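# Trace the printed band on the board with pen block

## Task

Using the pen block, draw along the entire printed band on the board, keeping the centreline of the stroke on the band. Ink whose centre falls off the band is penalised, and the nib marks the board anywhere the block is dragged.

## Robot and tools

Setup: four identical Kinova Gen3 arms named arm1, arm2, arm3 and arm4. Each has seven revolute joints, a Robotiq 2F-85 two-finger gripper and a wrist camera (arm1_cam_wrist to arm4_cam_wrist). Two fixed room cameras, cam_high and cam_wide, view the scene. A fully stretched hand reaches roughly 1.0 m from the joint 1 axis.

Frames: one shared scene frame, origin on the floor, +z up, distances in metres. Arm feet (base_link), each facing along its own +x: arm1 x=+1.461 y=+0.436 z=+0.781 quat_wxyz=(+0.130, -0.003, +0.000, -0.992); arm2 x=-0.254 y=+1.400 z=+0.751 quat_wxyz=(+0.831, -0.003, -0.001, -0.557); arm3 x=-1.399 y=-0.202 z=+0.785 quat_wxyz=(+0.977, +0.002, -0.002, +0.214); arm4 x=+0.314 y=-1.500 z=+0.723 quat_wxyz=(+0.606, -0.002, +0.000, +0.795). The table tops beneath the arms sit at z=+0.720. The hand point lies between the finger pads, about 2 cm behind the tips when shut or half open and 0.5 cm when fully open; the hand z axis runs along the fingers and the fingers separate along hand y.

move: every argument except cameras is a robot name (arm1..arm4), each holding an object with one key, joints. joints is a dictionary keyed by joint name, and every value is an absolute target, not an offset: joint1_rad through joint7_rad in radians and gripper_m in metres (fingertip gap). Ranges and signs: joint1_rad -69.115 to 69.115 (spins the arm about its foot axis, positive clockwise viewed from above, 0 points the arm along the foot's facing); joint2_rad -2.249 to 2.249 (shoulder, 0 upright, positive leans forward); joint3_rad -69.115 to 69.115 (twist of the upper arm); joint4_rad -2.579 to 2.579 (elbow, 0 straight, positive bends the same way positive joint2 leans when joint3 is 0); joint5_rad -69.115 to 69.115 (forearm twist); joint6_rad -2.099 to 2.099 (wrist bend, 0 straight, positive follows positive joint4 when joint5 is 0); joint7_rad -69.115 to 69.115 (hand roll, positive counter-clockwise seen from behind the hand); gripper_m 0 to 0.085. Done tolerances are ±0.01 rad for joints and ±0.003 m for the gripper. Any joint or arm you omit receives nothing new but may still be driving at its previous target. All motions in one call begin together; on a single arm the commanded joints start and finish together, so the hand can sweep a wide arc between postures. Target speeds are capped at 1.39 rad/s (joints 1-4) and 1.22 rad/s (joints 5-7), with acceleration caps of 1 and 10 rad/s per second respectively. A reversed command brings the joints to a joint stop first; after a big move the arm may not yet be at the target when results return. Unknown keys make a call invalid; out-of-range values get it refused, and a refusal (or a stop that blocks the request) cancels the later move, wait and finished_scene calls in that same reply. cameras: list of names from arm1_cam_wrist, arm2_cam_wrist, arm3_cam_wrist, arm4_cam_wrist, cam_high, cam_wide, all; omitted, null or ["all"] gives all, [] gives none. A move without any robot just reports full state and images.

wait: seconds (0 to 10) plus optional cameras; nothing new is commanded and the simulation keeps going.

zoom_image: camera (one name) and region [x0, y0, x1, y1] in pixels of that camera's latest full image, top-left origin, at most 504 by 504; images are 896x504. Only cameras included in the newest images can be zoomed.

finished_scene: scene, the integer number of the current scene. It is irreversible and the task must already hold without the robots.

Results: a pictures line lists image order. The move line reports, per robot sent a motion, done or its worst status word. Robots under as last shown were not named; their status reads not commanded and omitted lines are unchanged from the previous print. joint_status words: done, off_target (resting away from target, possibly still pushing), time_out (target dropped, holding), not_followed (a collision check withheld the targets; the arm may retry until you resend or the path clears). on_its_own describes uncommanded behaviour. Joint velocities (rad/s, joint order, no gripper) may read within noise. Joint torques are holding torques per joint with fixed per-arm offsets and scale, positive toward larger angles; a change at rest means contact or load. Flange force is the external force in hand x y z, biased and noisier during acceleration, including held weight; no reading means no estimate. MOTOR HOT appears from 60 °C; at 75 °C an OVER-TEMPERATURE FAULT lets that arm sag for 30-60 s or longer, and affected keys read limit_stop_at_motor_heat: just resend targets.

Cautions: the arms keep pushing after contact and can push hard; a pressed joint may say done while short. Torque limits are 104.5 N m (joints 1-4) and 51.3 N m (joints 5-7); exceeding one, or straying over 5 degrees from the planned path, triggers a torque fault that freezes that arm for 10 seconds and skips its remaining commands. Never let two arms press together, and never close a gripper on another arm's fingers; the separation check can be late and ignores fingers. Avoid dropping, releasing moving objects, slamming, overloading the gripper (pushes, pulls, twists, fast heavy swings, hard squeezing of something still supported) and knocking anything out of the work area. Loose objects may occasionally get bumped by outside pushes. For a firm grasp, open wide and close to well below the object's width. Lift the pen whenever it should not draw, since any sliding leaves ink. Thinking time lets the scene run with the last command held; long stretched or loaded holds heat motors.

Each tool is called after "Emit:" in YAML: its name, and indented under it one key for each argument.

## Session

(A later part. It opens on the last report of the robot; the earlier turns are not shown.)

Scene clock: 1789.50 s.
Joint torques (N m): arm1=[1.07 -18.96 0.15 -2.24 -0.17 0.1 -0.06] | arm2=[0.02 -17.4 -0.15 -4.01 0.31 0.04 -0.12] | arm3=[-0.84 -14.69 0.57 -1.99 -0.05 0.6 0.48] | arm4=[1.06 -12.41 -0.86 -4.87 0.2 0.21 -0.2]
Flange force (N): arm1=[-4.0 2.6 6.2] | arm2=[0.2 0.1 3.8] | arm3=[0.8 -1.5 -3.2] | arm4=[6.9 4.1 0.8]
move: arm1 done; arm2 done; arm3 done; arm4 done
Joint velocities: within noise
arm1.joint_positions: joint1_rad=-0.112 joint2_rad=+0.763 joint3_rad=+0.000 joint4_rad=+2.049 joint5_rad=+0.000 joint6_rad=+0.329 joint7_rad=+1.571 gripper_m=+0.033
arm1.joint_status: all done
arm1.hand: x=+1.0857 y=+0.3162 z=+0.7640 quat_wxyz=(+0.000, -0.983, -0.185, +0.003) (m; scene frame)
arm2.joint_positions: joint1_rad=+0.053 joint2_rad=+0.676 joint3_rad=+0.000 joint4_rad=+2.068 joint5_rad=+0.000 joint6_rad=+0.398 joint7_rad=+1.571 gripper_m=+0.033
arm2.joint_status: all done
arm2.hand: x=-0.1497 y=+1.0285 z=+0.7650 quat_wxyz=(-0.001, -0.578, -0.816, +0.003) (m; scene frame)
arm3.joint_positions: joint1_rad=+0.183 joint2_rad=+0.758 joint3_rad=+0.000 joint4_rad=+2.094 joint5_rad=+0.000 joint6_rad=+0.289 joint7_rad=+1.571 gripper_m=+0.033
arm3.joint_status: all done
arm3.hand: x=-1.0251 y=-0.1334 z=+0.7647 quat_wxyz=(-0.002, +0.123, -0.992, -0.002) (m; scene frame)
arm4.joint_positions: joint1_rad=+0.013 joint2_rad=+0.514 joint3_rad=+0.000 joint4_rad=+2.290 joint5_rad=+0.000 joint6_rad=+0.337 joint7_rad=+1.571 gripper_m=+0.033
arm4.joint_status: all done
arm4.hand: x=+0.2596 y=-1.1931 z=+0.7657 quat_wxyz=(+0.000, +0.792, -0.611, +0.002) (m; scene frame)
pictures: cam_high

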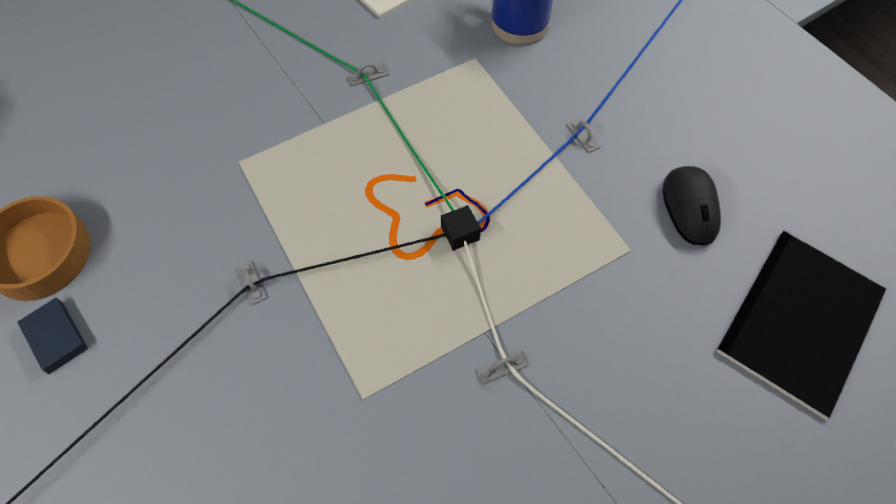

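Emit:
move:
  arm1: {"joints": {"joint2_rad": 0.767, "joint4_rad": 2.035, "joint6_rad": 0.3396}}
  arm2: {"joints": {"joint2_rad": 0.6691, "joint4_rad": 2.089, "joint6_rad": 0.3835}}
  arm3: {"joints": {"joint2_rad": 0.7546, "joint4_rad": 2.1112, "joint6_rad": 0.2758}}
  arm4: {"joints": {"joint2_rad": 0.5164, "joint4_rad": 2.2844, "joint6_rad": 0.3408}}
  cameras: ["cam_high"]

Emit:
zoom_image:
  camera: "cam_high"
  region: [410, 185, 490, 255]

Emit:
move:
  arm1: {"joints": {"joint2_rad": 0.7707, "joint4_rad": 2.0206, "joint6_rad": 0.3503}}
  arm2: {"joints": {"joint2_rad": 0.6645, "joint4_rad": 2.1044, "joint6_rad": 0.3727}}
  arm3: {"joints": {"joint2_rad": 0.7502, "joint4_rad": 2.1309, "joint6_rad": 0.2605}}
  arm4: {"joints": {"joint2_rad": 0.5203, "joint4_rad": 2.2729, "joint6_rad": 0.3484}}
  cameras: ["cam_high"]

Emit:
zoom_image:
  camera: "cam_high"
  region: [410, 185, 490, 255]

Scene clock: 1823.63 s.
Joint torques (N m): arm1=[1.08 -19.12 0.14 -2.38 -0.19 0.06 -0.07] | arm2=[-0.16 -17.16 -0.18 -3.75 0.36 0.18 -0.15] | arm3=[-0.84 -14.71 0.56 -2.3 -0.04 0.45 0.45] | arm4=[1.04 -12.41 -0.87 -4.91 0.18 0.22 -0.23]
Flange force (N): arm1=[-4.0 2.6 6.1] | arm2=[0.0 -0.4 4.2] | arm3=[1.6 -1.5 -3.1] | arm4=[7.1 4.0 0.7]
move: arm1 done; arm2 done; arm3 done; arm4 done
Joint velocities: within noise
arm1.joint_positions: joint1_rad=-0.112 joint2_rad=+0.767 joint3_rad=+0.000 joint4_rad=+2.035 joint5_rad=+0.000 joint6_rad=+0.340 joint7_rad=+1.571 gripper_m=+0.033
arm1.joint_status: all done
arm1.hand: x=+1.0818 y=+0.3147 z=+0.7641 quat_wxyz=(+0.000, -0.983, -0.185, +0.003) (m; scene frame)
arm2.joint_positions: joint1_rad=+0.053 joint2_rad=+0.669 joint3_rad=+0.000 joint4_rad=+2.089 joint5_rad=+0.000 joint6_rad=+0.383 joint7_rad=+1.571 gripper_m=+0.033
arm2.joint_status: all done
arm2.hand: x=-0.1517 y=+1.0343 z=+0.7649 quat_wxyz=(-0.002, -0.578, -0.816, +0.003) (m; scene frame)
arm3.joint_positions: joint1_rad=+0.183 joint2_rad=+0.755 joint3_rad=+0.000 joint4_rad=+2.111 joint5_rad=+0.000 joint6_rad=+0.276 joint7_rad=+1.571 gripper_m=+0.033
arm3.joint_status: all done
arm3.hand: x=-1.0301 y=-0.1346 z=+0.7647 quat_wxyz=(-0.002, +0.123, -0.992, -0.002) (m; scene frame)
arm4.joint_positions: joint1_rad=+0.013 joint2_rad=+0.516 joint3_rad=+0.000 joint4_rad=+2.284 joint5_rad=+0.000 joint6_rad=+0.341 joint7_rad=+1.571 gripper_m=+0.033
arm4.joint_status: all done
arm4.hand: x=+0.2591 y=-1.1914 z=+0.7656 quat_wxyz=(+0.000, +0.792, -0.611, +0.002) (m; scene frame)
pictures: cam_high

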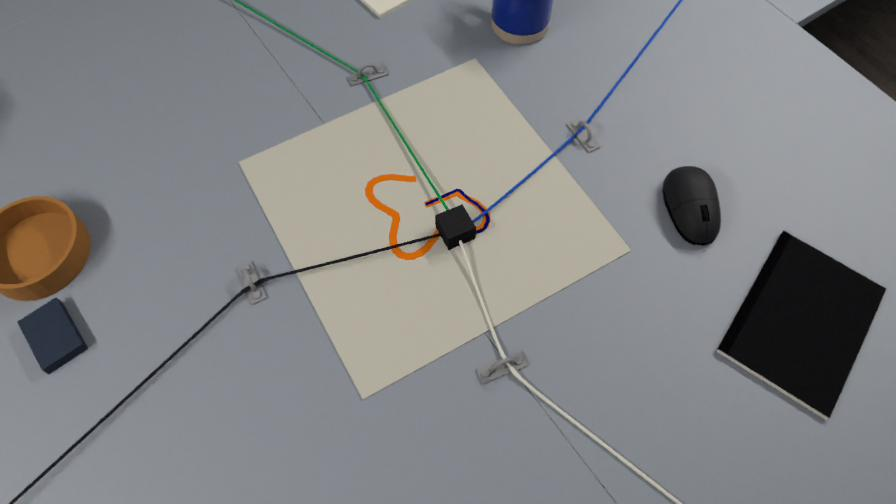

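Scaled by 6.300 from the camera's 896x504 image, which has a finer 1280x720 frame.

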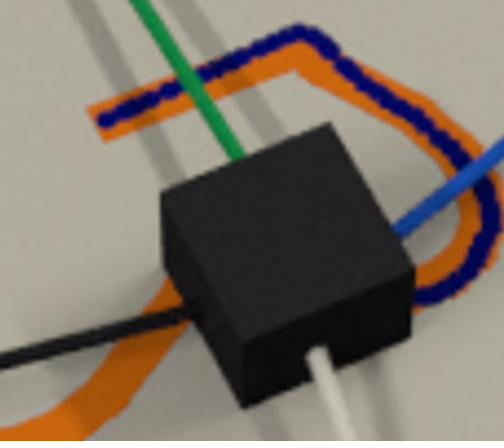

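Scene clock: 1824.30 s.
Joint torques (N m): arm1=[1.04 -19.32 0.13 -2.49 -0.13 0.05 -0.07] | arm2=[-0.02 -16.94 -0.1 -3.66 0.36 0.19 -0.09] | arm3=[-0.83 -14.49 0.59 -2.2 -0.06 0.55 0.45] | arm4=[1.03 -12.53 -0.87 -4.96 0.17 0.21 -0.2]
Flange force (N): arm1=[-4.1 2.5 6.2] | arm2=[0.2 0.1 4.2] | arm3=[2.0 -1.5 -2.9] | arm4=[7.0 4.0 0.6]
move: arm1 done; arm2 done; arm3 done; arm4 done
Joint velocities: within noise
arm1.joint_positions: joint1_rad=-0.112 joint2_rad=+0.771 joint3_rad=+0.000 joint4_rad=+2.021 joint5_rad=+0.000 joint6_rad=+0.350 joint7_rad=+1.571 gripper_m=+0.033
arm1.joint_status: all done
arm1.hand: x=+1.0778 y=+0.3131 z=+0.7642 quat_wxyz=(+0.000, -0.983, -0.185, +0.003) (m; scene frame)
arm2.joint_positions: joint1_rad=+0.053 joint2_rad=+0.665 joint3_rad=+0.000 joint4_rad=+2.104 joint5_rad=+0.000 joint6_rad=+0.373 joint7_rad=+1.571 gripper_m=+0.033
arm2.joint_status: all done
arm2.hand: x=-0.1533 y=+1.0388 z=+0.7649 quat_wxyz=(-0.001, -0.578, -0.816, +0.003) (m; scene frame)
arm3.joint_positions: joint1_rad=+0.183 joint2_rad=+0.750 joint3_rad=+0.000 joint4_rad=+2.131 joint5_rad=+0.000 joint6_rad=+0.260 joint7_rad=+1.571 gripper_m=+0.033
arm3.joint_status: all done
arm3.hand: x=-1.0359 y=-0.1361 z=+0.7646 quat_wxyz=(-0.002, +0.123, -0.992, -0.002) (m; scene frame)
arm4.joint_positions: joint1_rad=+0.013 joint2_rad=+0.520 joint3_rad=+0.000 joint4_rad=+2.273 joint5_rad=+0.000 joint6_rad=+0.348 joint7_rad=+1.571 gripper_m=+0.033
arm4.joint_status: all done
arm4.hand: x=+0.2582 y=-1.1878 z=+0.7656 quat_wxyz=(+0.000, +0.792, -0.611, +0.002) (m; scene frame)
pictures: cam_high

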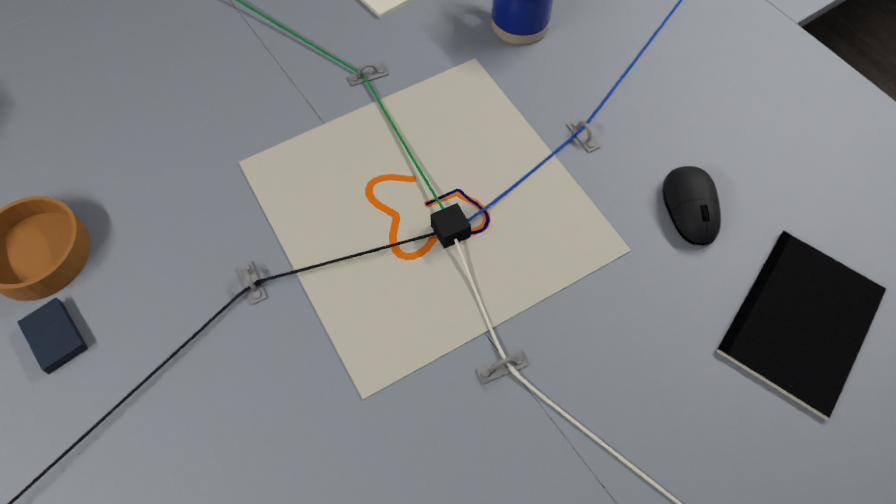

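Scaled by 6.300 from the camera's 896x504 image, which has a finer 1280x720 frame.

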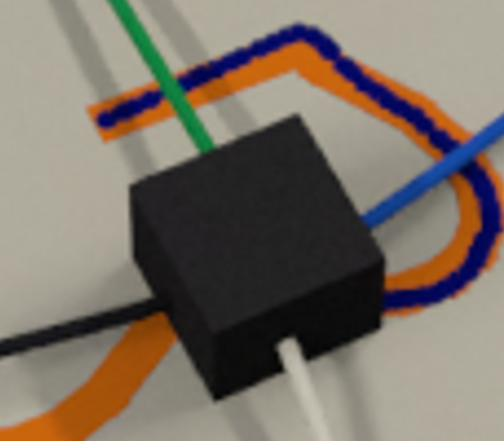

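Emit:
move:
  arm1: {"joints": {"joint2_rad": 0.7767, "joint4_rad": 1.9989, "joint6_rad": 0.366}}
  arm2: {"joints": {"joint2_rad": 0.657, "joint4_rad": 2.1289, "joint6_rad": 0.3557}}
  arm3: {"joints": {"joint2_rad": 0.7442, "joint4_rad": 2.1582, "joint6_rad": 0.2392}}
  arm4: {"joints": {"joint2_rad": 0.5246, "joint4_rad": 2.2603, "joint6_rad": 0.3567}}
  cameras: ["cam_high"]

Emit:
zoom_image:
  camera: "cam_high"
  region: [400, 185, 480, 255]

Emit:
move:
  arm1: {"joints": {"joint2_rad": 0.7817, "joint4_rad": 1.9809, "joint6_rad": 0.379}}
  arm2: {"joints": {"joint2_rad": 0.6553, "joint4_rad": 2.1348, "joint6_rad": 0.3515}}
  arm3: {"joints": {"joint2_rad": 0.7405, "joint4_rad": 2.1777, "joint6_rad": 0.2234}}
  arm4: {"joints": {"joint2_rad": 0.5229, "joint4_rad": 2.265, "joint6_rad": 0.3537}}
  cameras: ["cam_high"]

Emit:
zoom_image:
  camera: "cam_high"
  region: [400, 185, 480, 255]

Scene clock: 1863.47 s.
Joint torques (N m): arm1=[1.06 -19.53 0.14 -2.72 -0.14 0.02 -0.08] | arm2=[-0.05 -16.62 -0.16 -3.28 0.34 0.21 -0.11] | arm3=[-0.83 -14.22 0.52 -1.9 -0.07 0.49 0.46] | arm4=[1.03 -12.68 -0.84 -5.01 0.16 0.21 -0.22]
Flange force (N): arm1=[-3.9 2.4 6.0] | arm2=[-0.5 -0.1 4.1] | arm3=[1.4 -1.6 -3.2] | arm4=[7.0 3.8 0.6]
move: arm1 done; arm2 done; arm3 done; arm4 done
Joint velocities: within noise
arm1.joint_positions: joint1_rad=-0.112 joint2_rad=+0.777 joint3_rad=+0.000 joint4_rad=+1.999 joint5_rad=+0.000 joint6_rad=+0.366 joint7_rad=+1.571 gripper_m=+0.033
arm1.joint_status: all done
arm1.hand: x=+1.0718 y=+0.3108 z=+0.7642 quat_wxyz=(+0.000, -0.983, -0.185, +0.003) (m; scene frame)
arm2.joint_positions: joint1_rad=+0.053 joint2_rad=+0.657 joint3_rad=+0.000 joint4_rad=+2.129 joint5_rad=+0.000 joint6_rad=+0.356 joint7_rad=+1.571 gripper_m=+0.033
arm2.joint_status: all done
arm2.hand: x=-0.1557 y=+1.0458 z=+0.7649 quat_wxyz=(-0.002, -0.578, -0.816, +0.003) (m; scene frame)
arm3.joint_positions: joint1_rad=+0.183 joint2_rad=+0.744 joint3_rad=+0.000 joint4_rad=+2.158 joint5_rad=+0.000 joint6_rad=+0.239 joint7_rad=+1.571 gripper_m=+0.033
arm3.joint_status: all done
arm3.hand: x=-1.0440 y=-0.1381 z=+0.7646 quat_wxyz=(-0.002, +0.123, -0.992, -0.002) (m; scene frame)
arm4.joint_positions: joint1_rad=+0.013 joint2_rad=+0.525 joint3_rad=+0.000 joint4_rad=+2.260 joint5_rad=+0.000 joint6_rad=+0.357 joint7_rad=+1.571 gripper_m=+0.033
arm4.joint_status: all done
arm4.hand: x=+0.2572 y=-1.1839 z=+0.7656 quat_wxyz=(+0.000, +0.792, -0.611, +0.002) (m; scene frame)
pictures: cam_high

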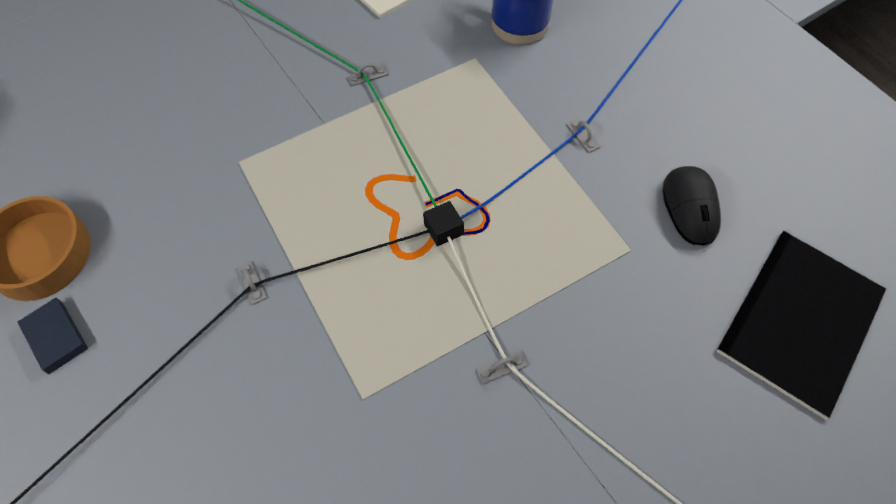

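Scaled by 6.300 from the camera's 896x504 image, which has a finer 1280x720 frame.

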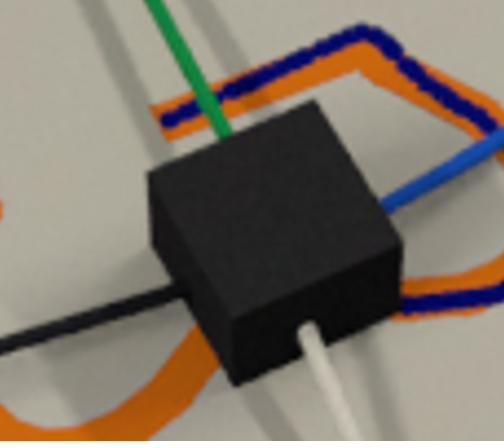

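Scene clock: 1864.10 s.
Joint torques (N m): arm1=[1.05 -19.76 0.18 -2.76 -0.13 0.05 -0.1] | arm2=[-0.03 -16.6 -0.07 -3.38 0.39 0.16 -0.11] | arm3=[-0.84 -13.91 0.61 -1.62 -0.04 0.57 0.45] | arm4=[1.04 -12.56 -0.86 -4.72 0.17 0.35 -0.21]
Flange force (N): arm1=[-4.2 2.3 6.1] | arm2=[-0.2 0.0 4.1] | arm3=[1.2 -1.7 -3.3] | arm4=[6.5 3.9 0.7]
move: arm1 done; arm2 done; arm3 done; arm4 done
Joint velocities: within noise
arm1.joint_positions: joint1_rad=-0.112 joint2_rad=+0.782 joint3_rad=+0.000 joint4_rad=+1.981 joint5_rad=+0.000 joint6_rad=+0.379 joint7_rad=+1.571 gripper_m=+0.033
arm1.joint_status: all done
arm1.hand: x=+1.0669 y=+0.3088 z=+0.7642 quat_wxyz=(+0.000, -0.983, -0.185, +0.003) (m; scene frame)
arm2.joint_positions: joint1_rad=+0.053 joint2_rad=+0.655 joint3_rad=+0.000 joint4_rad=+2.135 joint5_rad=+0.000 joint6_rad=+0.351 joint7_rad=+1.571 gripper_m=+0.033
arm2.joint_status: all done
arm2.hand: x=-0.1563 y=+1.0475 z=+0.7648 quat_wxyz=(-0.002, -0.578, -0.816, +0.003) (m; scene frame)
arm3.joint_positions: joint1_rad=+0.183 joint2_rad=+0.740 joint3_rad=+0.000 joint4_rad=+2.178 joint5_rad=+0.000 joint6_rad=+0.223 joint7_rad=+1.571 gripper_m=+0.033
arm3.joint_status: all done
arm3.hand: x=-1.0497 y=-0.1396 z=+0.7645 quat_wxyz=(-0.002, +0.123, -0.992, -0.002) (m; scene frame)
arm4.joint_positions: joint1_rad=+0.013 joint2_rad=+0.523 joint3_rad=+0.000 joint4_rad=+2.265 joint5_rad=+0.000 joint6_rad=+0.354 joint7_rad=+1.571 gripper_m=+0.033
arm4.joint_status: all done
arm4.hand: x=+0.2576 y=-1.1854 z=+0.7657 quat_wxyz=(+0.000, +0.792, -0.611, +0.002) (m; scene frame)
pictures: cam_high

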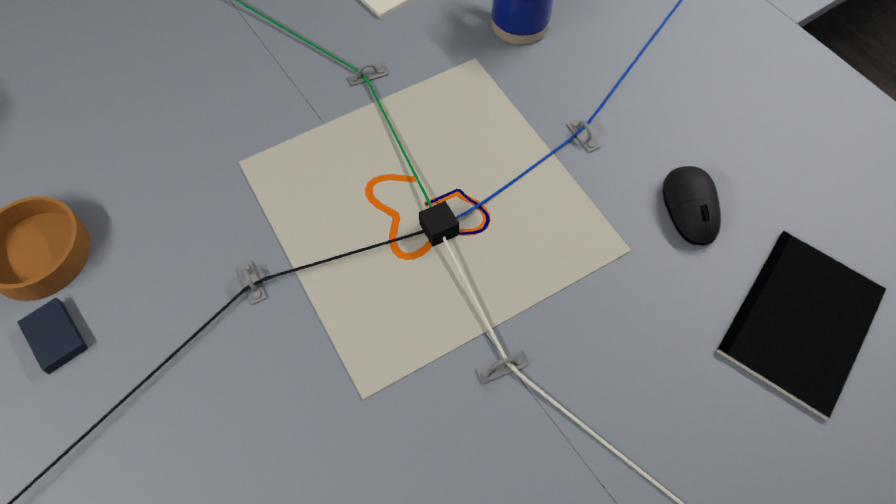

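Scaled by 6.300 from the camera's 896x504 image, which has a finer 1280x720 frame.

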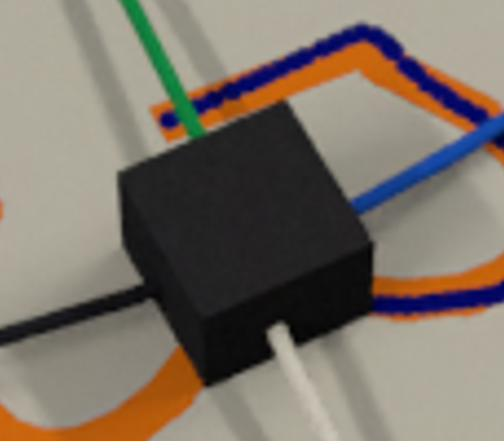

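Emit:
move:
  arm1: {"joints": {"joint2_rad": 0.7876, "joint4_rad": 1.9595, "joint6_rad": 0.3945}}
  arm2: {"joints": {"joint2_rad": 0.6668, "joint4_rad": 2.0965, "joint6_rad": 0.3783}}
  arm3: {"joints": {"joint2_rad": 0.7368, "joint4_rad": 2.1972, "joint6_rad": 0.2076}}
  arm4: {"joints": {"joint2_rad": 0.5165, "joint4_rad": 2.2841, "joint6_rad": 0.341}}
  cameras: ["cam_high"]

Emit:
zoom_image:
  camera: "cam_high"
  region: [400, 185, 480, 255]

Emit:
move:
  arm1: {"joints": {"joint2_rad": 0.7945, "joint4_rad": 1.936, "joint6_rad": 0.4111}}
  arm2: {"joints": {"joint2_rad": 0.671, "joint4_rad": 2.0827, "joint6_rad": 0.3879}}
  arm3: {"joints": {"joint2_rad": 0.7332, "joint4_rad": 2.2158, "joint6_rad": 0.1926}}
  arm4: {"joints": {"joint2_rad": 0.5122, "joint4_rad": 2.2969, "joint6_rad": 0.3325}}
  cameras: ["cam_high"]

Emit:
zoom_image:
  camera: "cam_high"
  region: [390, 190, 470, 260]

Scene clock: 1895.73 s.
Joint torques (N m): arm1=[1.07 -19.89 0.16 -2.91 -0.14 0.04 -0.08] | arm2=[0.06 -17.12 -0.13 -4.05 0.36 -0.05 -0.19] | arm3=[-0.83 -13.84 0.56 -1.79 -0.03 0.42 0.45] | arm4=[1.04 -12.23 -0.87 -4.36 0.16 0.49 -0.2]
Flange force (N): arm1=[-4.1 2.4 5.8] | arm2=[0.6 0.2 3.8] | arm3=[1.7 -1.6 -3.4] | arm4=[6.1 4.0 0.7]
move: arm1 done; arm2 done; arm3 done; arm4 done
Joint velocities: within noise
arm1.joint_positions: joint1_rad=-0.112 joint2_rad=+0.788 joint3_rad=+0.000 joint4_rad=+1.960 joint5_rad=+0.000 joint6_rad=+0.395 joint7_rad=+1.571 gripper_m=+0.033
arm1.joint_status: all done
arm1.hand: x=+1.0610 y=+0.3066 z=+0.7643 quat_wxyz=(+0.000, -0.983, -0.185, +0.003) (m; scene frame)
arm2.joint_positions: joint1_rad=+0.053 joint2_rad=+0.667 joint3_rad=+0.000 joint4_rad=+2.097 joint5_rad=+0.000 joint6_rad=+0.378 joint7_rad=+1.571 gripper_m=+0.033
arm2.joint_status: all done
arm2.hand: x=-0.1525 y=+1.0365 z=+0.7649 quat_wxyz=(-0.001, -0.578, -0.816, +0.003) (m; scene frame)
arm3.joint_positions: joint1_rad=+0.183 joint2_rad=+0.737 joint3_rad=+0.000 joint4_rad=+2.197 joint5_rad=+0.000 joint6_rad=+0.208 joint7_rad=+1.571 gripper_m=+0.033
arm3.joint_status: all done
arm3.hand: x=-1.0556 y=-0.1411 z=+0.7645 quat_wxyz=(-0.002, +0.123, -0.992, -0.002) (m; scene frame)
arm4.joint_positions: joint1_rad=+0.013 joint2_rad=+0.516 joint3_rad=+0.000 joint4_rad=+2.284 joint5_rad=+0.000 joint6_rad=+0.341 joint7_rad=+1.571 gripper_m=+0.033
arm4.joint_status: all done
arm4.hand: x=+0.2591 y=-1.1913 z=+0.7657 quat_wxyz=(+0.000, +0.792, -0.611, +0.002) (m; scene frame)
pictures: cam_high

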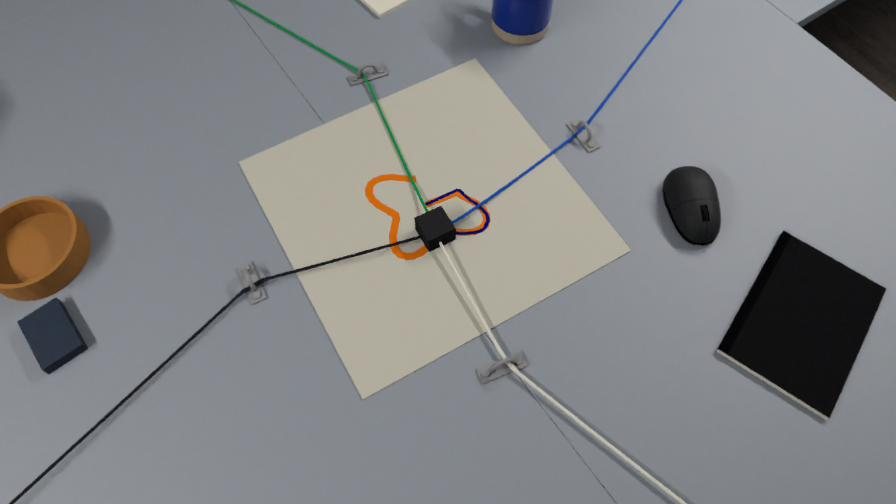

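Scaled by 6.300 from the camera's 896x504 image, which has a finer 1280x720 frame.

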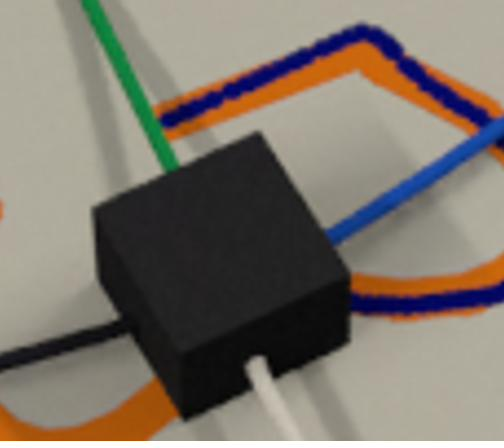

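Scene clock: 1896.40 s.
Joint torques (N m): arm1=[1.05 -20.2 0.11 -2.98 -0.15 0.08 -0.08] | arm2=[-0.04 -17.35 -0.05 -4.14 0.33 -0.03 -0.12] | arm3=[-0.88 -13.57 0.57 -1.4 -0.05 0.54 0.47] | arm4=[1.02 -12.13 -0.85 -4.48 0.18 0.41 -0.21]
Flange force (N): arm1=[-4.4 2.3 6.0] | arm2=[0.6 0.0 4.0] | arm3=[1.1 -1.8 -3.4] | arm4=[6.5 4.0 0.7]
move: arm1 done; arm2 done; arm3 done; arm4 done
Joint velocities: within noise
arm1.joint_positions: joint1_rad=-0.112 joint2_rad=+0.794 joint3_rad=+0.000 joint4_rad=+1.936 joint5_rad=+0.000 joint6_rad=+0.411 joint7_rad=+1.571 gripper_m=+0.033
arm1.joint_status: all done
arm1.hand: x=+1.0546 y=+0.3041 z=+0.7644 quat_wxyz=(+0.000, -0.983, -0.185, +0.003) (m; scene frame)
arm2.joint_positions: joint1_rad=+0.053 joint2_rad=+0.671 joint3_rad=+0.000 joint4_rad=+2.083 joint5_rad=+0.000 joint6_rad=+0.388 joint7_rad=+1.571 gripper_m=+0.033
arm2.joint_status: all done
arm2.hand: x=-0.1511 y=+1.0326 z=+0.7650 quat_wxyz=(-0.001, -0.578, -0.816, +0.003) (m; scene frame)
arm3.joint_positions: joint1_rad=+0.183 joint2_rad=+0.733 joint3_rad=+0.000 joint4_rad=+2.216 joint5_rad=+0.000 joint6_rad=+0.193 joint7_rad=+1.571 gripper_m=+0.033
arm3.joint_status: all done
arm3.hand: x=-1.0612 y=-0.1425 z=+0.7645 quat_wxyz=(-0.002, +0.123, -0.992, -0.002) (m; scene frame)
arm4.joint_positions: joint1_rad=+0.013 joint2_rad=+0.512 joint3_rad=+0.000 joint4_rad=+2.297 joint5_rad=+0.000 joint6_rad=+0.333 joint7_rad=+1.571 gripper_m=+0.033
arm4.joint_status: all done
arm4.hand: x=+0.2601 y=-1.1953 z=+0.7657 quat_wxyz=(+0.000, +0.792, -0.611, +0.002) (m; scene frame)
pictures: cam_high

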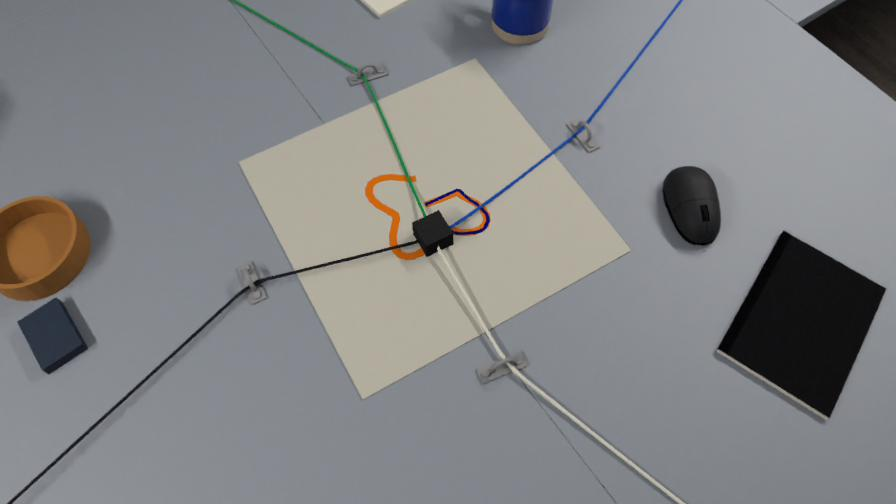

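Scaled by 6.300 from the camera's 896x504 image, which has a finer 1280x720 frame.

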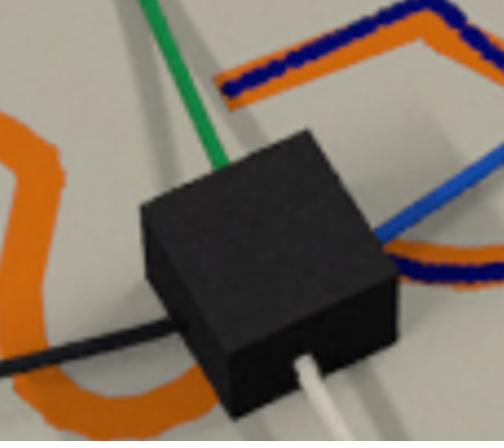

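Emit:
move:
  arm1: {"joints": {"joint2_rad": 0.8025, "joint4_rad": 1.9093, "joint6_rad": 0.4298}}
  arm2: {"joints": {"joint2_rad": 0.6763, "joint4_rad": 2.0664, "joint6_rad": 0.3989}}
  arm3: {"joints": {"joint2_rad": 0.7302, "joint4_rad": 2.2338, "joint6_rad": 0.1776}}
  arm4: {"joints": {"joint2_rad": 0.5086, "joint4_rad": 2.3082, "joint6_rad": 0.3248}}
  cameras: []

Emit:
move:
  arm1: {"joints": {"joint2_rad": 0.8086, "joint4_rad": 1.8889, "joint6_rad": 0.4441}}
  arm2: {"joints": {"joint2_rad": 0.6802, "joint4_rad": 2.0541, "joint6_rad": 0.4073}}
  arm3: {"joints": {"joint2_rad": 0.7279, "joint4_rad": 2.2492, "joint6_rad": 0.1645}}
  arm4: {"joints": {"joint2_rad": 0.5057, "joint4_rad": 2.3169, "joint6_rad": 0.319}}
  cameras: ["cam_high"]

Emit:
zoom_image:
  camera: "cam_high"
  region: [385, 195, 465, 265]

Emit:
move:
  arm1: {"joints": {"joint2_rad": 0.8222, "joint4_rad": 1.8461, "joint6_rad": 0.4733}}
  arm2: {"joints": {"joint2_rad": 0.6864, "joint4_rad": 2.0349, "joint6_rad": 0.4203}}
  arm3: {"joints": {"joint2_rad": 0.7227, "joint4_rad": 2.283, "joint6_rad": 0.1359}}
  arm4: {"joints": {"joint2_rad": 0.5026, "joint4_rad": 2.3266, "joint6_rad": 0.3124}}
  cameras: ["cam_high"]

Emit:
zoom_image:
  camera: "cam_high"
  region: [385, 195, 465, 265]

Scene clock: 1938.97 s.
Joint torques (N m): arm1=[1.06 -20.44 0.18 -3.18 -0.17 0.04 -0.1] | arm2=[-0.03 -17.46 -0.23 -4.19 0.32 -0.02 -0.14] | arm3=[-0.85 -13.43 0.57 -1.26 -0.05 0.52 0.44] | arm4=[1.02 -11.99 -0.9 -4.38 0.18 0.44 -0.21]
Flange force (N): arm1=[-4.4 2.2 5.7] | arm2=[0.5 0.0 3.8] | arm3=[1.0 -1.8 -3.4] | arm4=[6.4 4.0 0.8]
move: arm1 done; arm2 done; arm3 done; arm4 done
Joint velocities: within noise
arm1.joint_positions: joint1_rad=-0.112 joint2_rad=+0.802 joint3_rad=+0.000 joint4_rad=+1.909 joint5_rad=+0.000 joint6_rad=+0.430 joint7_rad=+1.571 gripper_m=+0.033
arm1.joint_status: all done
arm1.hand: x=+1.0475 y=+0.3013 z=+0.7644 quat_wxyz=(+0.000, -0.983, -0.185, +0.003) (m; scene frame)
arm2.joint_positions: joint1_rad=+0.053 joint2_rad=+0.676 joint3_rad=+0.000 joint4_rad=+2.066 joint5_rad=+0.000 joint6_rad=+0.399 joint7_rad=+1.571 gripper_m=+0.033
arm2.joint_status: all done
arm2.hand: x=-0.1495 y=+1.0279 z=+0.7649 quat_wxyz=(-0.001, -0.578, -0.816, +0.003) (m; scene frame)
arm3.joint_positions: joint1_rad=+0.183 joint2_rad=+0.730 joint3_rad=+0.000 joint4_rad=+2.234 joint5_rad=+0.000 joint6_rad=+0.178 joint7_rad=+1.571 gripper_m=+0.033
arm3.joint_status: all done
arm3.hand: x=-1.0666 y=-0.1438 z=+0.7645 quat_wxyz=(-0.002, +0.123, -0.992, -0.002) (m; scene frame)
arm4.joint_positions: joint1_rad=+0.013 joint2_rad=+0.509 joint3_rad=+0.000 joint4_rad=+2.308 joint5_rad=+0.000 joint6_rad=+0.325 joint7_rad=+1.571 gripper_m=+0.033
arm4.joint_status: all done
arm4.hand: x=+0.2610 y=-1.1987 z=+0.7656 quat_wxyz=(+0.000, +0.792, -0.611, +0.002) (m; scene frame)
pictures: none
No camera images: "cameras" was empty.

Scene clock: 1939.63 s.
Joint torques (N m): arm1=[1.08 -20.65 0.12 -3.28 -0.16 0.05 -0.09] | arm2=[-0.03 -17.68 -0.14 -4.29 0.35 -0.11 -0.09] | arm3=[-0.89 -13.22 0.59 -0.99 -0.03 0.63 0.43] | arm4=[1.04 -11.91 -0.88 -4.31 0.16 0.4 -0.2]
Flange force (N): arm1=[-4.5 2.3 5.7] | arm2=[0.3 0.1 3.8] | arm3=[0.8 -2.0 -3.3] | arm4=[6.3 4.1 0.7]
move: arm1 done; arm2 done; arm3 done; arm4 done
Joint velocities: within noise
arm1.joint_positions: joint1_rad=-0.112 joint2_rad=+0.809 joint3_rad=+0.000 joint4_rad=+1.889 joint5_rad=+0.000 joint6_rad=+0.444 joint7_rad=+1.571 gripper_m=+0.033
arm1.joint_status: all done
arm1.hand: x=+1.0420 y=+0.2991 z=+0.7645 quat_wxyz=(+0.000, -0.983, -0.185, +0.003) (m; scene frame)
arm2.joint_positions: joint1_rad=+0.053 joint2_rad=+0.680 joint3_rad=+0.000 joint4_rad=+2.054 joint5_rad=+0.000 joint6_rad=+0.407 joint7_rad=+1.571 gripper_m=+0.033
arm2.joint_status: all done
arm2.hand: x=-0.1482 y=+1.0244 z=+0.7650 quat_wxyz=(-0.002, -0.578, -0.816, +0.003) (m; scene frame)
arm3.joint_positions: joint1_rad=+0.183 joint2_rad=+0.728 joint3_rad=+0.000 joint4_rad=+2.249 joint5_rad=+0.000 joint6_rad=+0.164 joint7_rad=+1.571 gripper_m=+0.033
arm3.joint_status: all done
arm3.hand: x=-1.0712 y=-0.1450 z=+0.7644 quat_wxyz=(-0.002, +0.123, -0.992, -0.002) (m; scene frame)
arm4.joint_positions: joint1_rad=+0.013 joint2_rad=+0.506 joint3_rad=+0.000 joint4_rad=+2.317 joint5_rad=+0.000 joint6_rad=+0.319 joint7_rad=+1.571 gripper_m=+0.033
arm4.joint_status: all done
arm4.hand: x=+0.2618 y=-1.2014 z=+0.7657 quat_wxyz=(+0.000, +0.792, -0.611, +0.002) (m; scene frame)
pictures: cam_high

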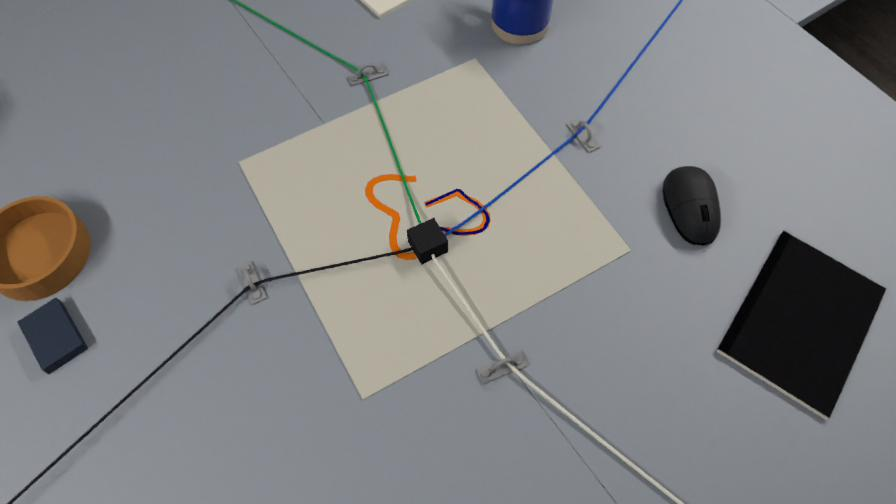

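Scaled by 6.300 from the camera's 896x504 image, which has a finer 1280x720 frame.

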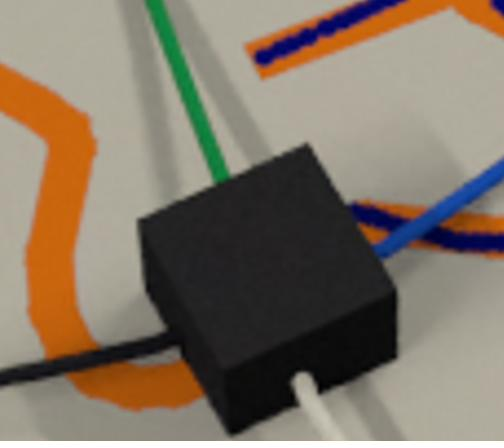

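Scene clock: 1940.43 s.
Joint torques (N m): arm1=[1.04 -21.06 0.11 -3.49 -0.16 0.08 -0.11] | arm2=[0.06 -17.89 -0.07 -4.27 0.31 -0.02 -0.1] | arm3=[-0.81 -12.81 0.6 -0.6 -0.05 0.69 0.46] | arm4=[1.01 -11.78 -0.85 -4.27 0.17 0.41 -0.2]
Flange force (N): arm1=[-4.7 2.0 5.6] | arm2=[0.1 0.2 3.9] | arm3=[0.5 -1.8 -3.5] | arm4=[6.3 4.1 0.7]
move: arm1 done; arm2 done; arm3 done; arm4 done
Joint velocities: within noise
arm1.joint_positions: joint1_rad=-0.112 joint2_rad=+0.822 joint3_rad=+0.000 joint4_rad=+1.846 joint5_rad=+0.000 joint6_rad=+0.473 joint7_rad=+1.571 gripper_m=+0.033
arm1.joint_status: all done
arm1.hand: x=+1.0307 y=+0.2947 z=+0.7645 quat_wxyz=(+0.000, -0.983, -0.185, +0.003) (m; scene frame)
arm2.joint_positions: joint1_rad=+0.053 joint2_rad=+0.686 joint3_rad=+0.000 joint4_rad=+2.035 joint5_rad=+0.000 joint6_rad=+0.420 joint7_rad=+1.571 gripper_m=+0.033
arm2.joint_status: all done
arm2.hand: x=-0.1463 y=+1.0190 z=+0.7650 quat_wxyz=(-0.002, -0.578, -0.816, +0.003) (m; scene frame)
arm3.joint_positions: joint1_rad=+0.183 joint2_rad=+0.723 joint3_rad=+0.000 joint4_rad=+2.283 joint5_rad=+0.000 joint6_rad=+0.136 joint7_rad=+1.571 gripper_m=+0.033
arm3.joint_status: all done
arm3.hand: x=-1.0814 y=-0.1476 z=+0.7645 quat_wxyz=(-0.002, +0.123, -0.992, -0.002) (m; scene frame)
arm4.joint_positions: joint1_rad=+0.013 joint2_rad=+0.503 joint3_rad=+0.000 joint4_rad=+2.327 joint5_rad=+0.000 joint6_rad=+0.312 joint7_rad=+1.571 gripper_m=+0.033
arm4.joint_status: all done
arm4.hand: x=+0.2625 y=-1.2044 z=+0.7657 quat_wxyz=(+0.000, +0.792, -0.611, +0.002) (m; scene frame)
pictures: cam_high

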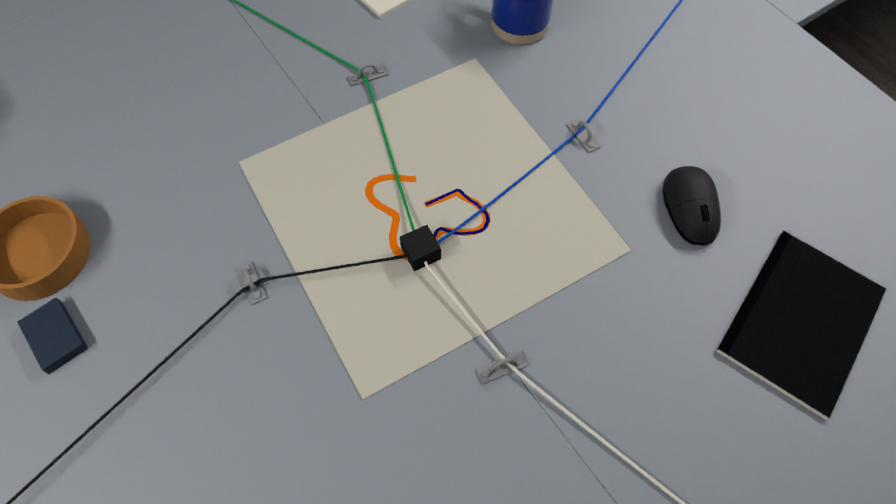

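Scaled by 6.300 from the camera's 896x504 image, which has a finer 1280x720 frame.

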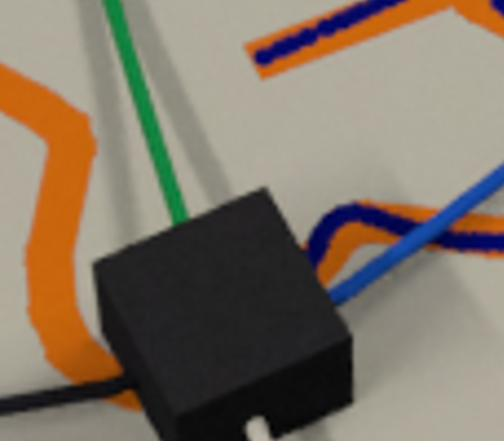

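Emit:
move:
  arm1: {"joints": {"joint2_rad": 0.833, "joint4_rad": 1.8124, "joint6_rad": 0.4962}}
  arm2: {"joints": {"joint2_rad": 0.687, "joint4_rad": 2.0329, "joint6_rad": 0.4217}}
  arm3: {"joints": {"joint2_rad": 0.72, "joint4_rad": 2.3083, "joint6_rad": 0.1133}}
  arm4: {"joints": {"joint2_rad": 0.5043, "joint4_rad": 2.3213, "joint6_rad": 0.316}}
  cameras: []

Emit:
move:
  arm1: {"joints": {"joint2_rad": 0.8426, "joint4_rad": 1.7833, "joint6_rad": 0.5157}}
  arm2: {"joints": {"joint2_rad": 0.6837, "joint4_rad": 2.0432, "joint6_rad": 0.4147}}
  arm3: {"joints": {"joint2_rad": 0.7168, "joint4_rad": 2.338, "joint6_rad": 0.0868}}
  arm4: {"joints": {"joint2_rad": 0.5099, "joint4_rad": 2.3041, "joint6_rad": 0.3276}}
  cameras: ["cam_high"]

Emit:
zoom_image:
  camera: "cam_high"
  region: [365, 205, 445, 275]

Scene clock: 2024.70 s.
Joint torques (N m): arm1=[1.06 -21.41 0.13 -3.75 -0.15 0.03 -0.11] | arm2=[-0.08 -17.82 -0.14 -4.23 0.35 -0.01 -0.1] | arm3=[-0.86 -12.67 0.57 -0.47 -0.05 0.56 0.45] | arm4=[1.03 -11.89 -0.87 -4.31 0.16 0.4 -0.22]
Flange force (N): arm1=[-4.7 2.1 5.4] | arm2=[0.1 -0.1 3.7] | arm3=[0.2 -2.0 -3.7] | arm4=[6.3 4.1 0.8]
move: arm1 done; arm2 done; arm3 done; arm4 done
Joint velocities: within noise
arm1.joint_positions: joint1_rad=-0.112 joint2_rad=+0.833 joint3_rad=+0.000 joint4_rad=+1.812 joint5_rad=+0.000 joint6_rad=+0.496 joint7_rad=+1.571 gripper_m=+0.033
arm1.joint_status: all done
arm1.hand: x=+1.0219 y=+0.2913 z=+0.7646 quat_wxyz=(+0.000, -0.983, -0.185, +0.003) (m; scene frame)
arm2.joint_positions: joint1_rad=+0.053 joint2_rad=+0.687 joint3_rad=+0.000 joint4_rad=+2.033 joint5_rad=+0.000 joint6_rad=+0.422 joint7_rad=+1.571 gripper_m=+0.033
arm2.joint_status: all done
arm2.hand: x=-0.1461 y=+1.0184 z=+0.7650 quat_wxyz=(-0.001, -0.578, -0.816, +0.003) (m; scene frame)
arm3.joint_positions: joint1_rad=+0.183 joint2_rad=+0.720 joint3_rad=+0.000 joint4_rad=+2.308 joint5_rad=+0.000 joint6_rad=+0.113 joint7_rad=+1.571 gripper_m=+0.033
arm3.joint_status: all done
arm3.hand: x=-1.0891 y=-0.1495 z=+0.7643 quat_wxyz=(-0.002, +0.123, -0.992, -0.002) (m; scene frame)
arm4.joint_positions: joint1_rad=+0.013 joint2_rad=+0.504 joint3_rad=+0.000 joint4_rad=+2.321 joint5_rad=+0.000 joint6_rad=+0.316 joint7_rad=+1.571 gripper_m=+0.033
arm4.joint_status: all done
arm4.hand: x=+0.2621 y=-1.2028 z=+0.7657 quat_wxyz=(+0.000, +0.792, -0.611, +0.002) (m; scene frame)
pictures: none
No camera images: "cameras" was empty.

Scene clock: 2025.43 s.
Joint torques (N m): arm1=[1.06 -21.67 0.17 -3.92 -0.13 0.03 -0.09] | arm2=[0.01 -17.54 -0.07 -4.09 0.31 0.07 -0.11] | arm3=[-0.82 -12.28 0.57 -0.05 -0.05 0.67 0.43] | arm4=[1.04 -12.07 -0.87 -4.46 0.16 0.38 -0.2]
Flange force (N): arm1=[-4.7 2.1 5.3] | arm2=[0.1 0.1 3.5] | arm3=[-0.1 -2.0 -3.7] | arm4=[6.5 4.1 0.7]
move: arm1 done; arm2 done; arm3 done; arm4 done
Joint velocities: within noise
arm1.joint_positions: joint1_rad=-0.112 joint2_rad=+0.843 joint3_rad=+0.000 joint4_rad=+1.783 joint5_rad=+0.000 joint6_rad=+0.516 joint7_rad=+1.571 gripper_m=+0.033
arm1.joint_status: all done
arm1.hand: x=+1.0144 y=+0.2884 z=+0.7646 quat_wxyz=(+0.000, -0.983, -0.185, +0.003) (m; scene frame)
arm2.joint_positions: joint1_rad=+0.053 joint2_rad=+0.684 joint3_rad=+0.000 joint4_rad=+2.043 joint5_rad=+0.000 joint6_rad=+0.415 joint7_rad=+1.571 gripper_m=+0.033
arm2.joint_status: all done
arm2.hand: x=-0.1472 y=+1.0213 z=+0.7650 quat_wxyz=(-0.001, -0.578, -0.816, +0.003) (m; scene frame)
arm3.joint_positions: joint1_rad=+0.183 joint2_rad=+0.717 joint3_rad=+0.000 joint4_rad=+2.338 joint5_rad=+0.000 joint6_rad=+0.087 joint7_rad=+1.571 gripper_m=+0.033
arm3.joint_status: all done
arm3.hand: x=-1.0981 y=-0.1518 z=+0.7643 quat_wxyz=(-0.002, +0.123, -0.992, -0.002) (m; scene frame)
arm4.joint_positions: joint1_rad=+0.013 joint2_rad=+0.510 joint3_rad=+0.000 joint4_rad=+2.304 joint5_rad=+0.000 joint6_rad=+0.328 joint7_rad=+1.571 gripper_m=+0.033
arm4.joint_status: all done
arm4.hand: x=+0.2607 y=-1.1975 z=+0.7657 quat_wxyz=(+0.000, +0.792, -0.611, +0.002) (m; scene frame)
pictures: cam_high

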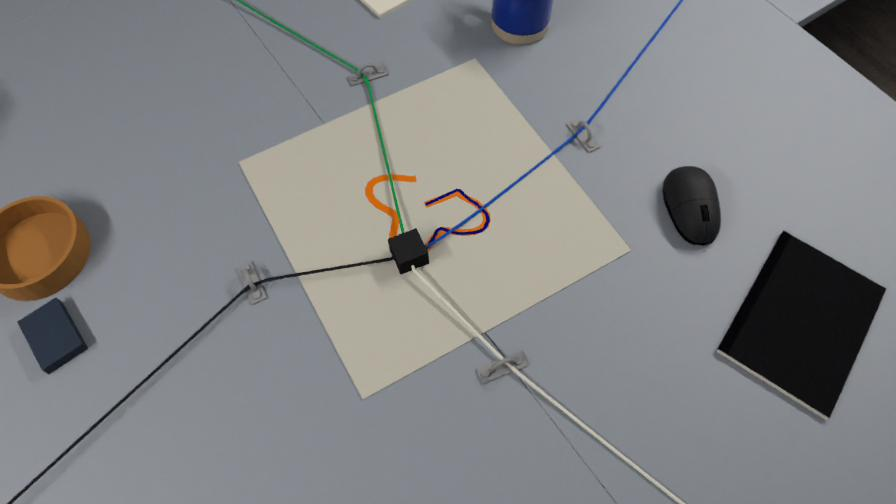

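Scaled by 6.300 from the camera's 896x504 image, which has a finer 1280x720 frame.

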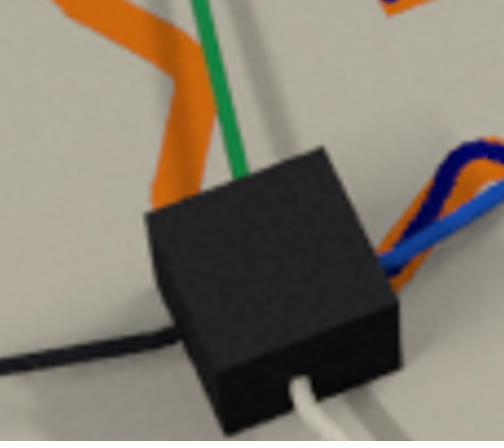

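Emit:
move:
  arm1: {"joints": {"joint2_rad": 0.8458, "joint4_rad": 1.7735, "joint6_rad": 0.5223}}
  arm2: {"joints": {"joint2_rad": 0.6804, "joint4_rad": 2.0535, "joint6_rad": 0.4077}}
  arm3: {"joints": {"joint2_rad": 0.7155, "joint4_rad": 2.3517, "joint6_rad": 0.0744}}
  arm4: {"joints": {"joint2_rad": 0.5155, "joint4_rad": 2.2869, "joint6_rad": 0.3391}}
  cameras: []

Emit:
move:
  arm1: {"joints": {"joint2_rad": 0.8486, "joint4_rad": 1.7651, "joint6_rad": 0.5279}}
  arm2: {"joints": {"joint2_rad": 0.6772, "joint4_rad": 2.0635, "joint6_rad": 0.4009}}
  arm3: {"joints": {"joint2_rad": 0.7149, "joint4_rad": 2.3641, "joint6_rad": 0.0626}}
  arm4: {"joints": {"joint2_rad": 0.5198, "joint4_rad": 2.2744, "joint6_rad": 0.3474}}
  cameras: ["cam_high"]

Emit:
zoom_image:
  camera: "cam_high"
  region: [365, 195, 445, 265]

Scene clock: 2053.53 s.
Joint torques (N m): arm1=[1.03 -21.8 0.13 -3.97 -0.15 0.03 -0.09] | arm2=[-0.07 -17.51 -0.05 -3.68 0.28 0.22 -0.12] | arm3=[-0.82 -12.15 0.56 -0.07 -0.05 0.65 0.42] | arm4=[1.03 -12.37 -0.88 -4.73 0.17 0.24 -0.2]
Flange force (N): arm1=[-4.8 2.0 5.3] | arm2=[-0.8 -0.2 4.1] | arm3=[0.2 -2.0 -3.8] | arm4=[6.6 4.0 0.6]
move: arm1 done; arm2 done; arm3 done; arm4 done
Joint velocities: within noise
arm1.joint_positions: joint1_rad=-0.112 joint2_rad=+0.846 joint3_rad=+0.000 joint4_rad=+1.774 joint5_rad=+0.000 joint6_rad=+0.522 joint7_rad=+1.571 gripper_m=+0.033
arm1.joint_status: all done
arm1.hand: x=+1.0119 y=+0.2874 z=+0.7646 quat_wxyz=(+0.000, -0.983, -0.185, +0.003) (m; scene frame)
arm2.joint_positions: joint1_rad=+0.053 joint2_rad=+0.680 joint3_rad=+0.000 joint4_rad=+2.053 joint5_rad=+0.000 joint6_rad=+0.408 joint7_rad=+1.571 gripper_m=+0.033
arm2.joint_status: all done
arm2.hand: x=-0.1482 y=+1.0242 z=+0.7650 quat_wxyz=(-0.001, -0.578, -0.816, +0.003) (m; scene frame)
arm3.joint_positions: joint1_rad=+0.183 joint2_rad=+0.716 joint3_rad=+0.000 joint4_rad=+2.352 joint5_rad=+0.000 joint6_rad=+0.074 joint7_rad=+1.571 gripper_m=+0.033
arm3.joint_status: all done
arm3.hand: x=-1.1023 y=-0.1528 z=+0.7643 quat_wxyz=(-0.002, +0.123, -0.992, -0.002) (m; scene frame)
arm4.joint_positions: joint1_rad=+0.013 joint2_rad=+0.516 joint3_rad=+0.000 joint4_rad=+2.287 joint5_rad=+0.000 joint6_rad=+0.339 joint7_rad=+1.571 gripper_m=+0.033
arm4.joint_status: all done
arm4.hand: x=+0.2593 y=-1.1921 z=+0.7657 quat_wxyz=(+0.000, +0.792, -0.611, +0.002) (m; scene frame)
pictures: none
No camera images: "cameras" was empty.

Scene clock: 2054.10 s.
Joint torques (N m): arm1=[1.05 -21.89 0.13 -3.98 -0.17 0.05 -0.05] | arm2=[-0.04 -17.31 -0.07 -3.66 0.34 0.2 -0.18] | arm3=[-0.84 -12.11 0.59 0.08 -0.06 0.67 0.44] | arm4=[1.02 -12.48 -0.89 -4.63 0.17 0.34 -0.2]
Flange force (N): arm1=[-4.8 2.1 5.4] | arm2=[-0.6 -0.2 3.8] | arm3=[0.1 -2.1 -3.6] | arm4=[6.3 3.9 0.7]
move: arm1 done; arm2 done; arm3 done; arm4 done
Joint velocities: within noise
arm1.joint_positions: joint1_rad=-0.112 joint2_rad=+0.849 joint3_rad=+0.000 joint4_rad=+1.765 joint5_rad=+0.000 joint6_rad=+0.528 joint7_rad=+1.571 gripper_m=+0.033
arm1.joint_status: all done
arm1.hand: x=+1.0097 y=+0.2865 z=+0.7646 quat_wxyz=(+0.000, -0.983, -0.185, +0.003) (m; scene frame)
arm2.joint_positions: joint1_rad=+0.053 joint2_rad=+0.677 joint3_rad=+0.000 joint4_rad=+2.063 joint5_rad=+0.000 joint6_rad=+0.401 joint7_rad=+1.571 gripper_m=+0.033
arm2.joint_status: all done
arm2.hand: x=-0.1492 y=+1.0271 z=+0.7650 quat_wxyz=(-0.001, -0.578, -0.816, +0.003) (m; scene frame)
arm3.joint_positions: joint1_rad=+0.183 joint2_rad=+0.715 joint3_rad=+0.000 joint4_rad=+2.364 joint5_rad=+0.000 joint6_rad=+0.063 joint7_rad=+1.571 gripper_m=+0.033
arm3.joint_status: all done
arm3.hand: x=-1.1060 y=-0.1538 z=+0.7642 quat_wxyz=(-0.002, +0.123, -0.992, -0.002) (m; scene frame)
arm4.joint_positions: joint1_rad=+0.013 joint2_rad=+0.520 joint3_rad=+0.000 joint4_rad=+2.274 joint5_rad=+0.000 joint6_rad=+0.347 joint7_rad=+1.571 gripper_m=+0.033
arm4.joint_status: all done
arm4.hand: x=+0.2583 y=-1.1883 z=+0.7656 quat_wxyz=(+0.000, +0.792, -0.611, +0.002) (m; scene frame)
pictures: cam_high

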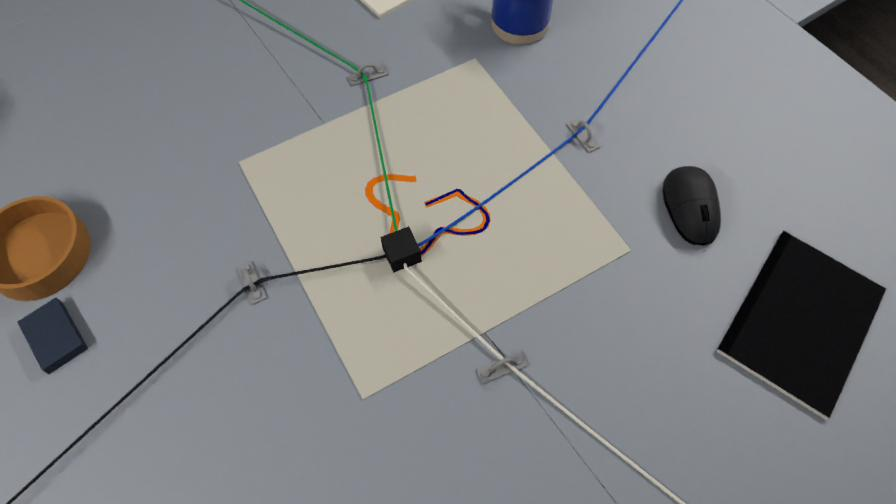

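Scaled by 6.300 from the camera's 896x504 image, which has a finer 1280x720 frame.

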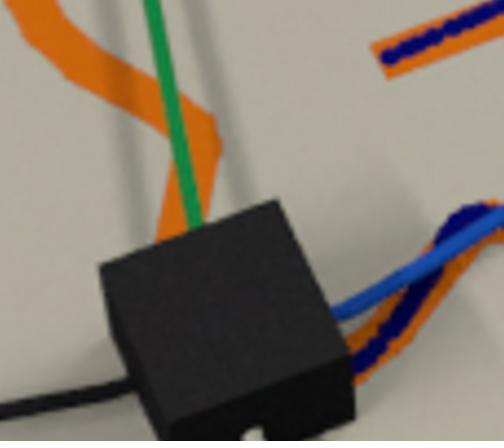

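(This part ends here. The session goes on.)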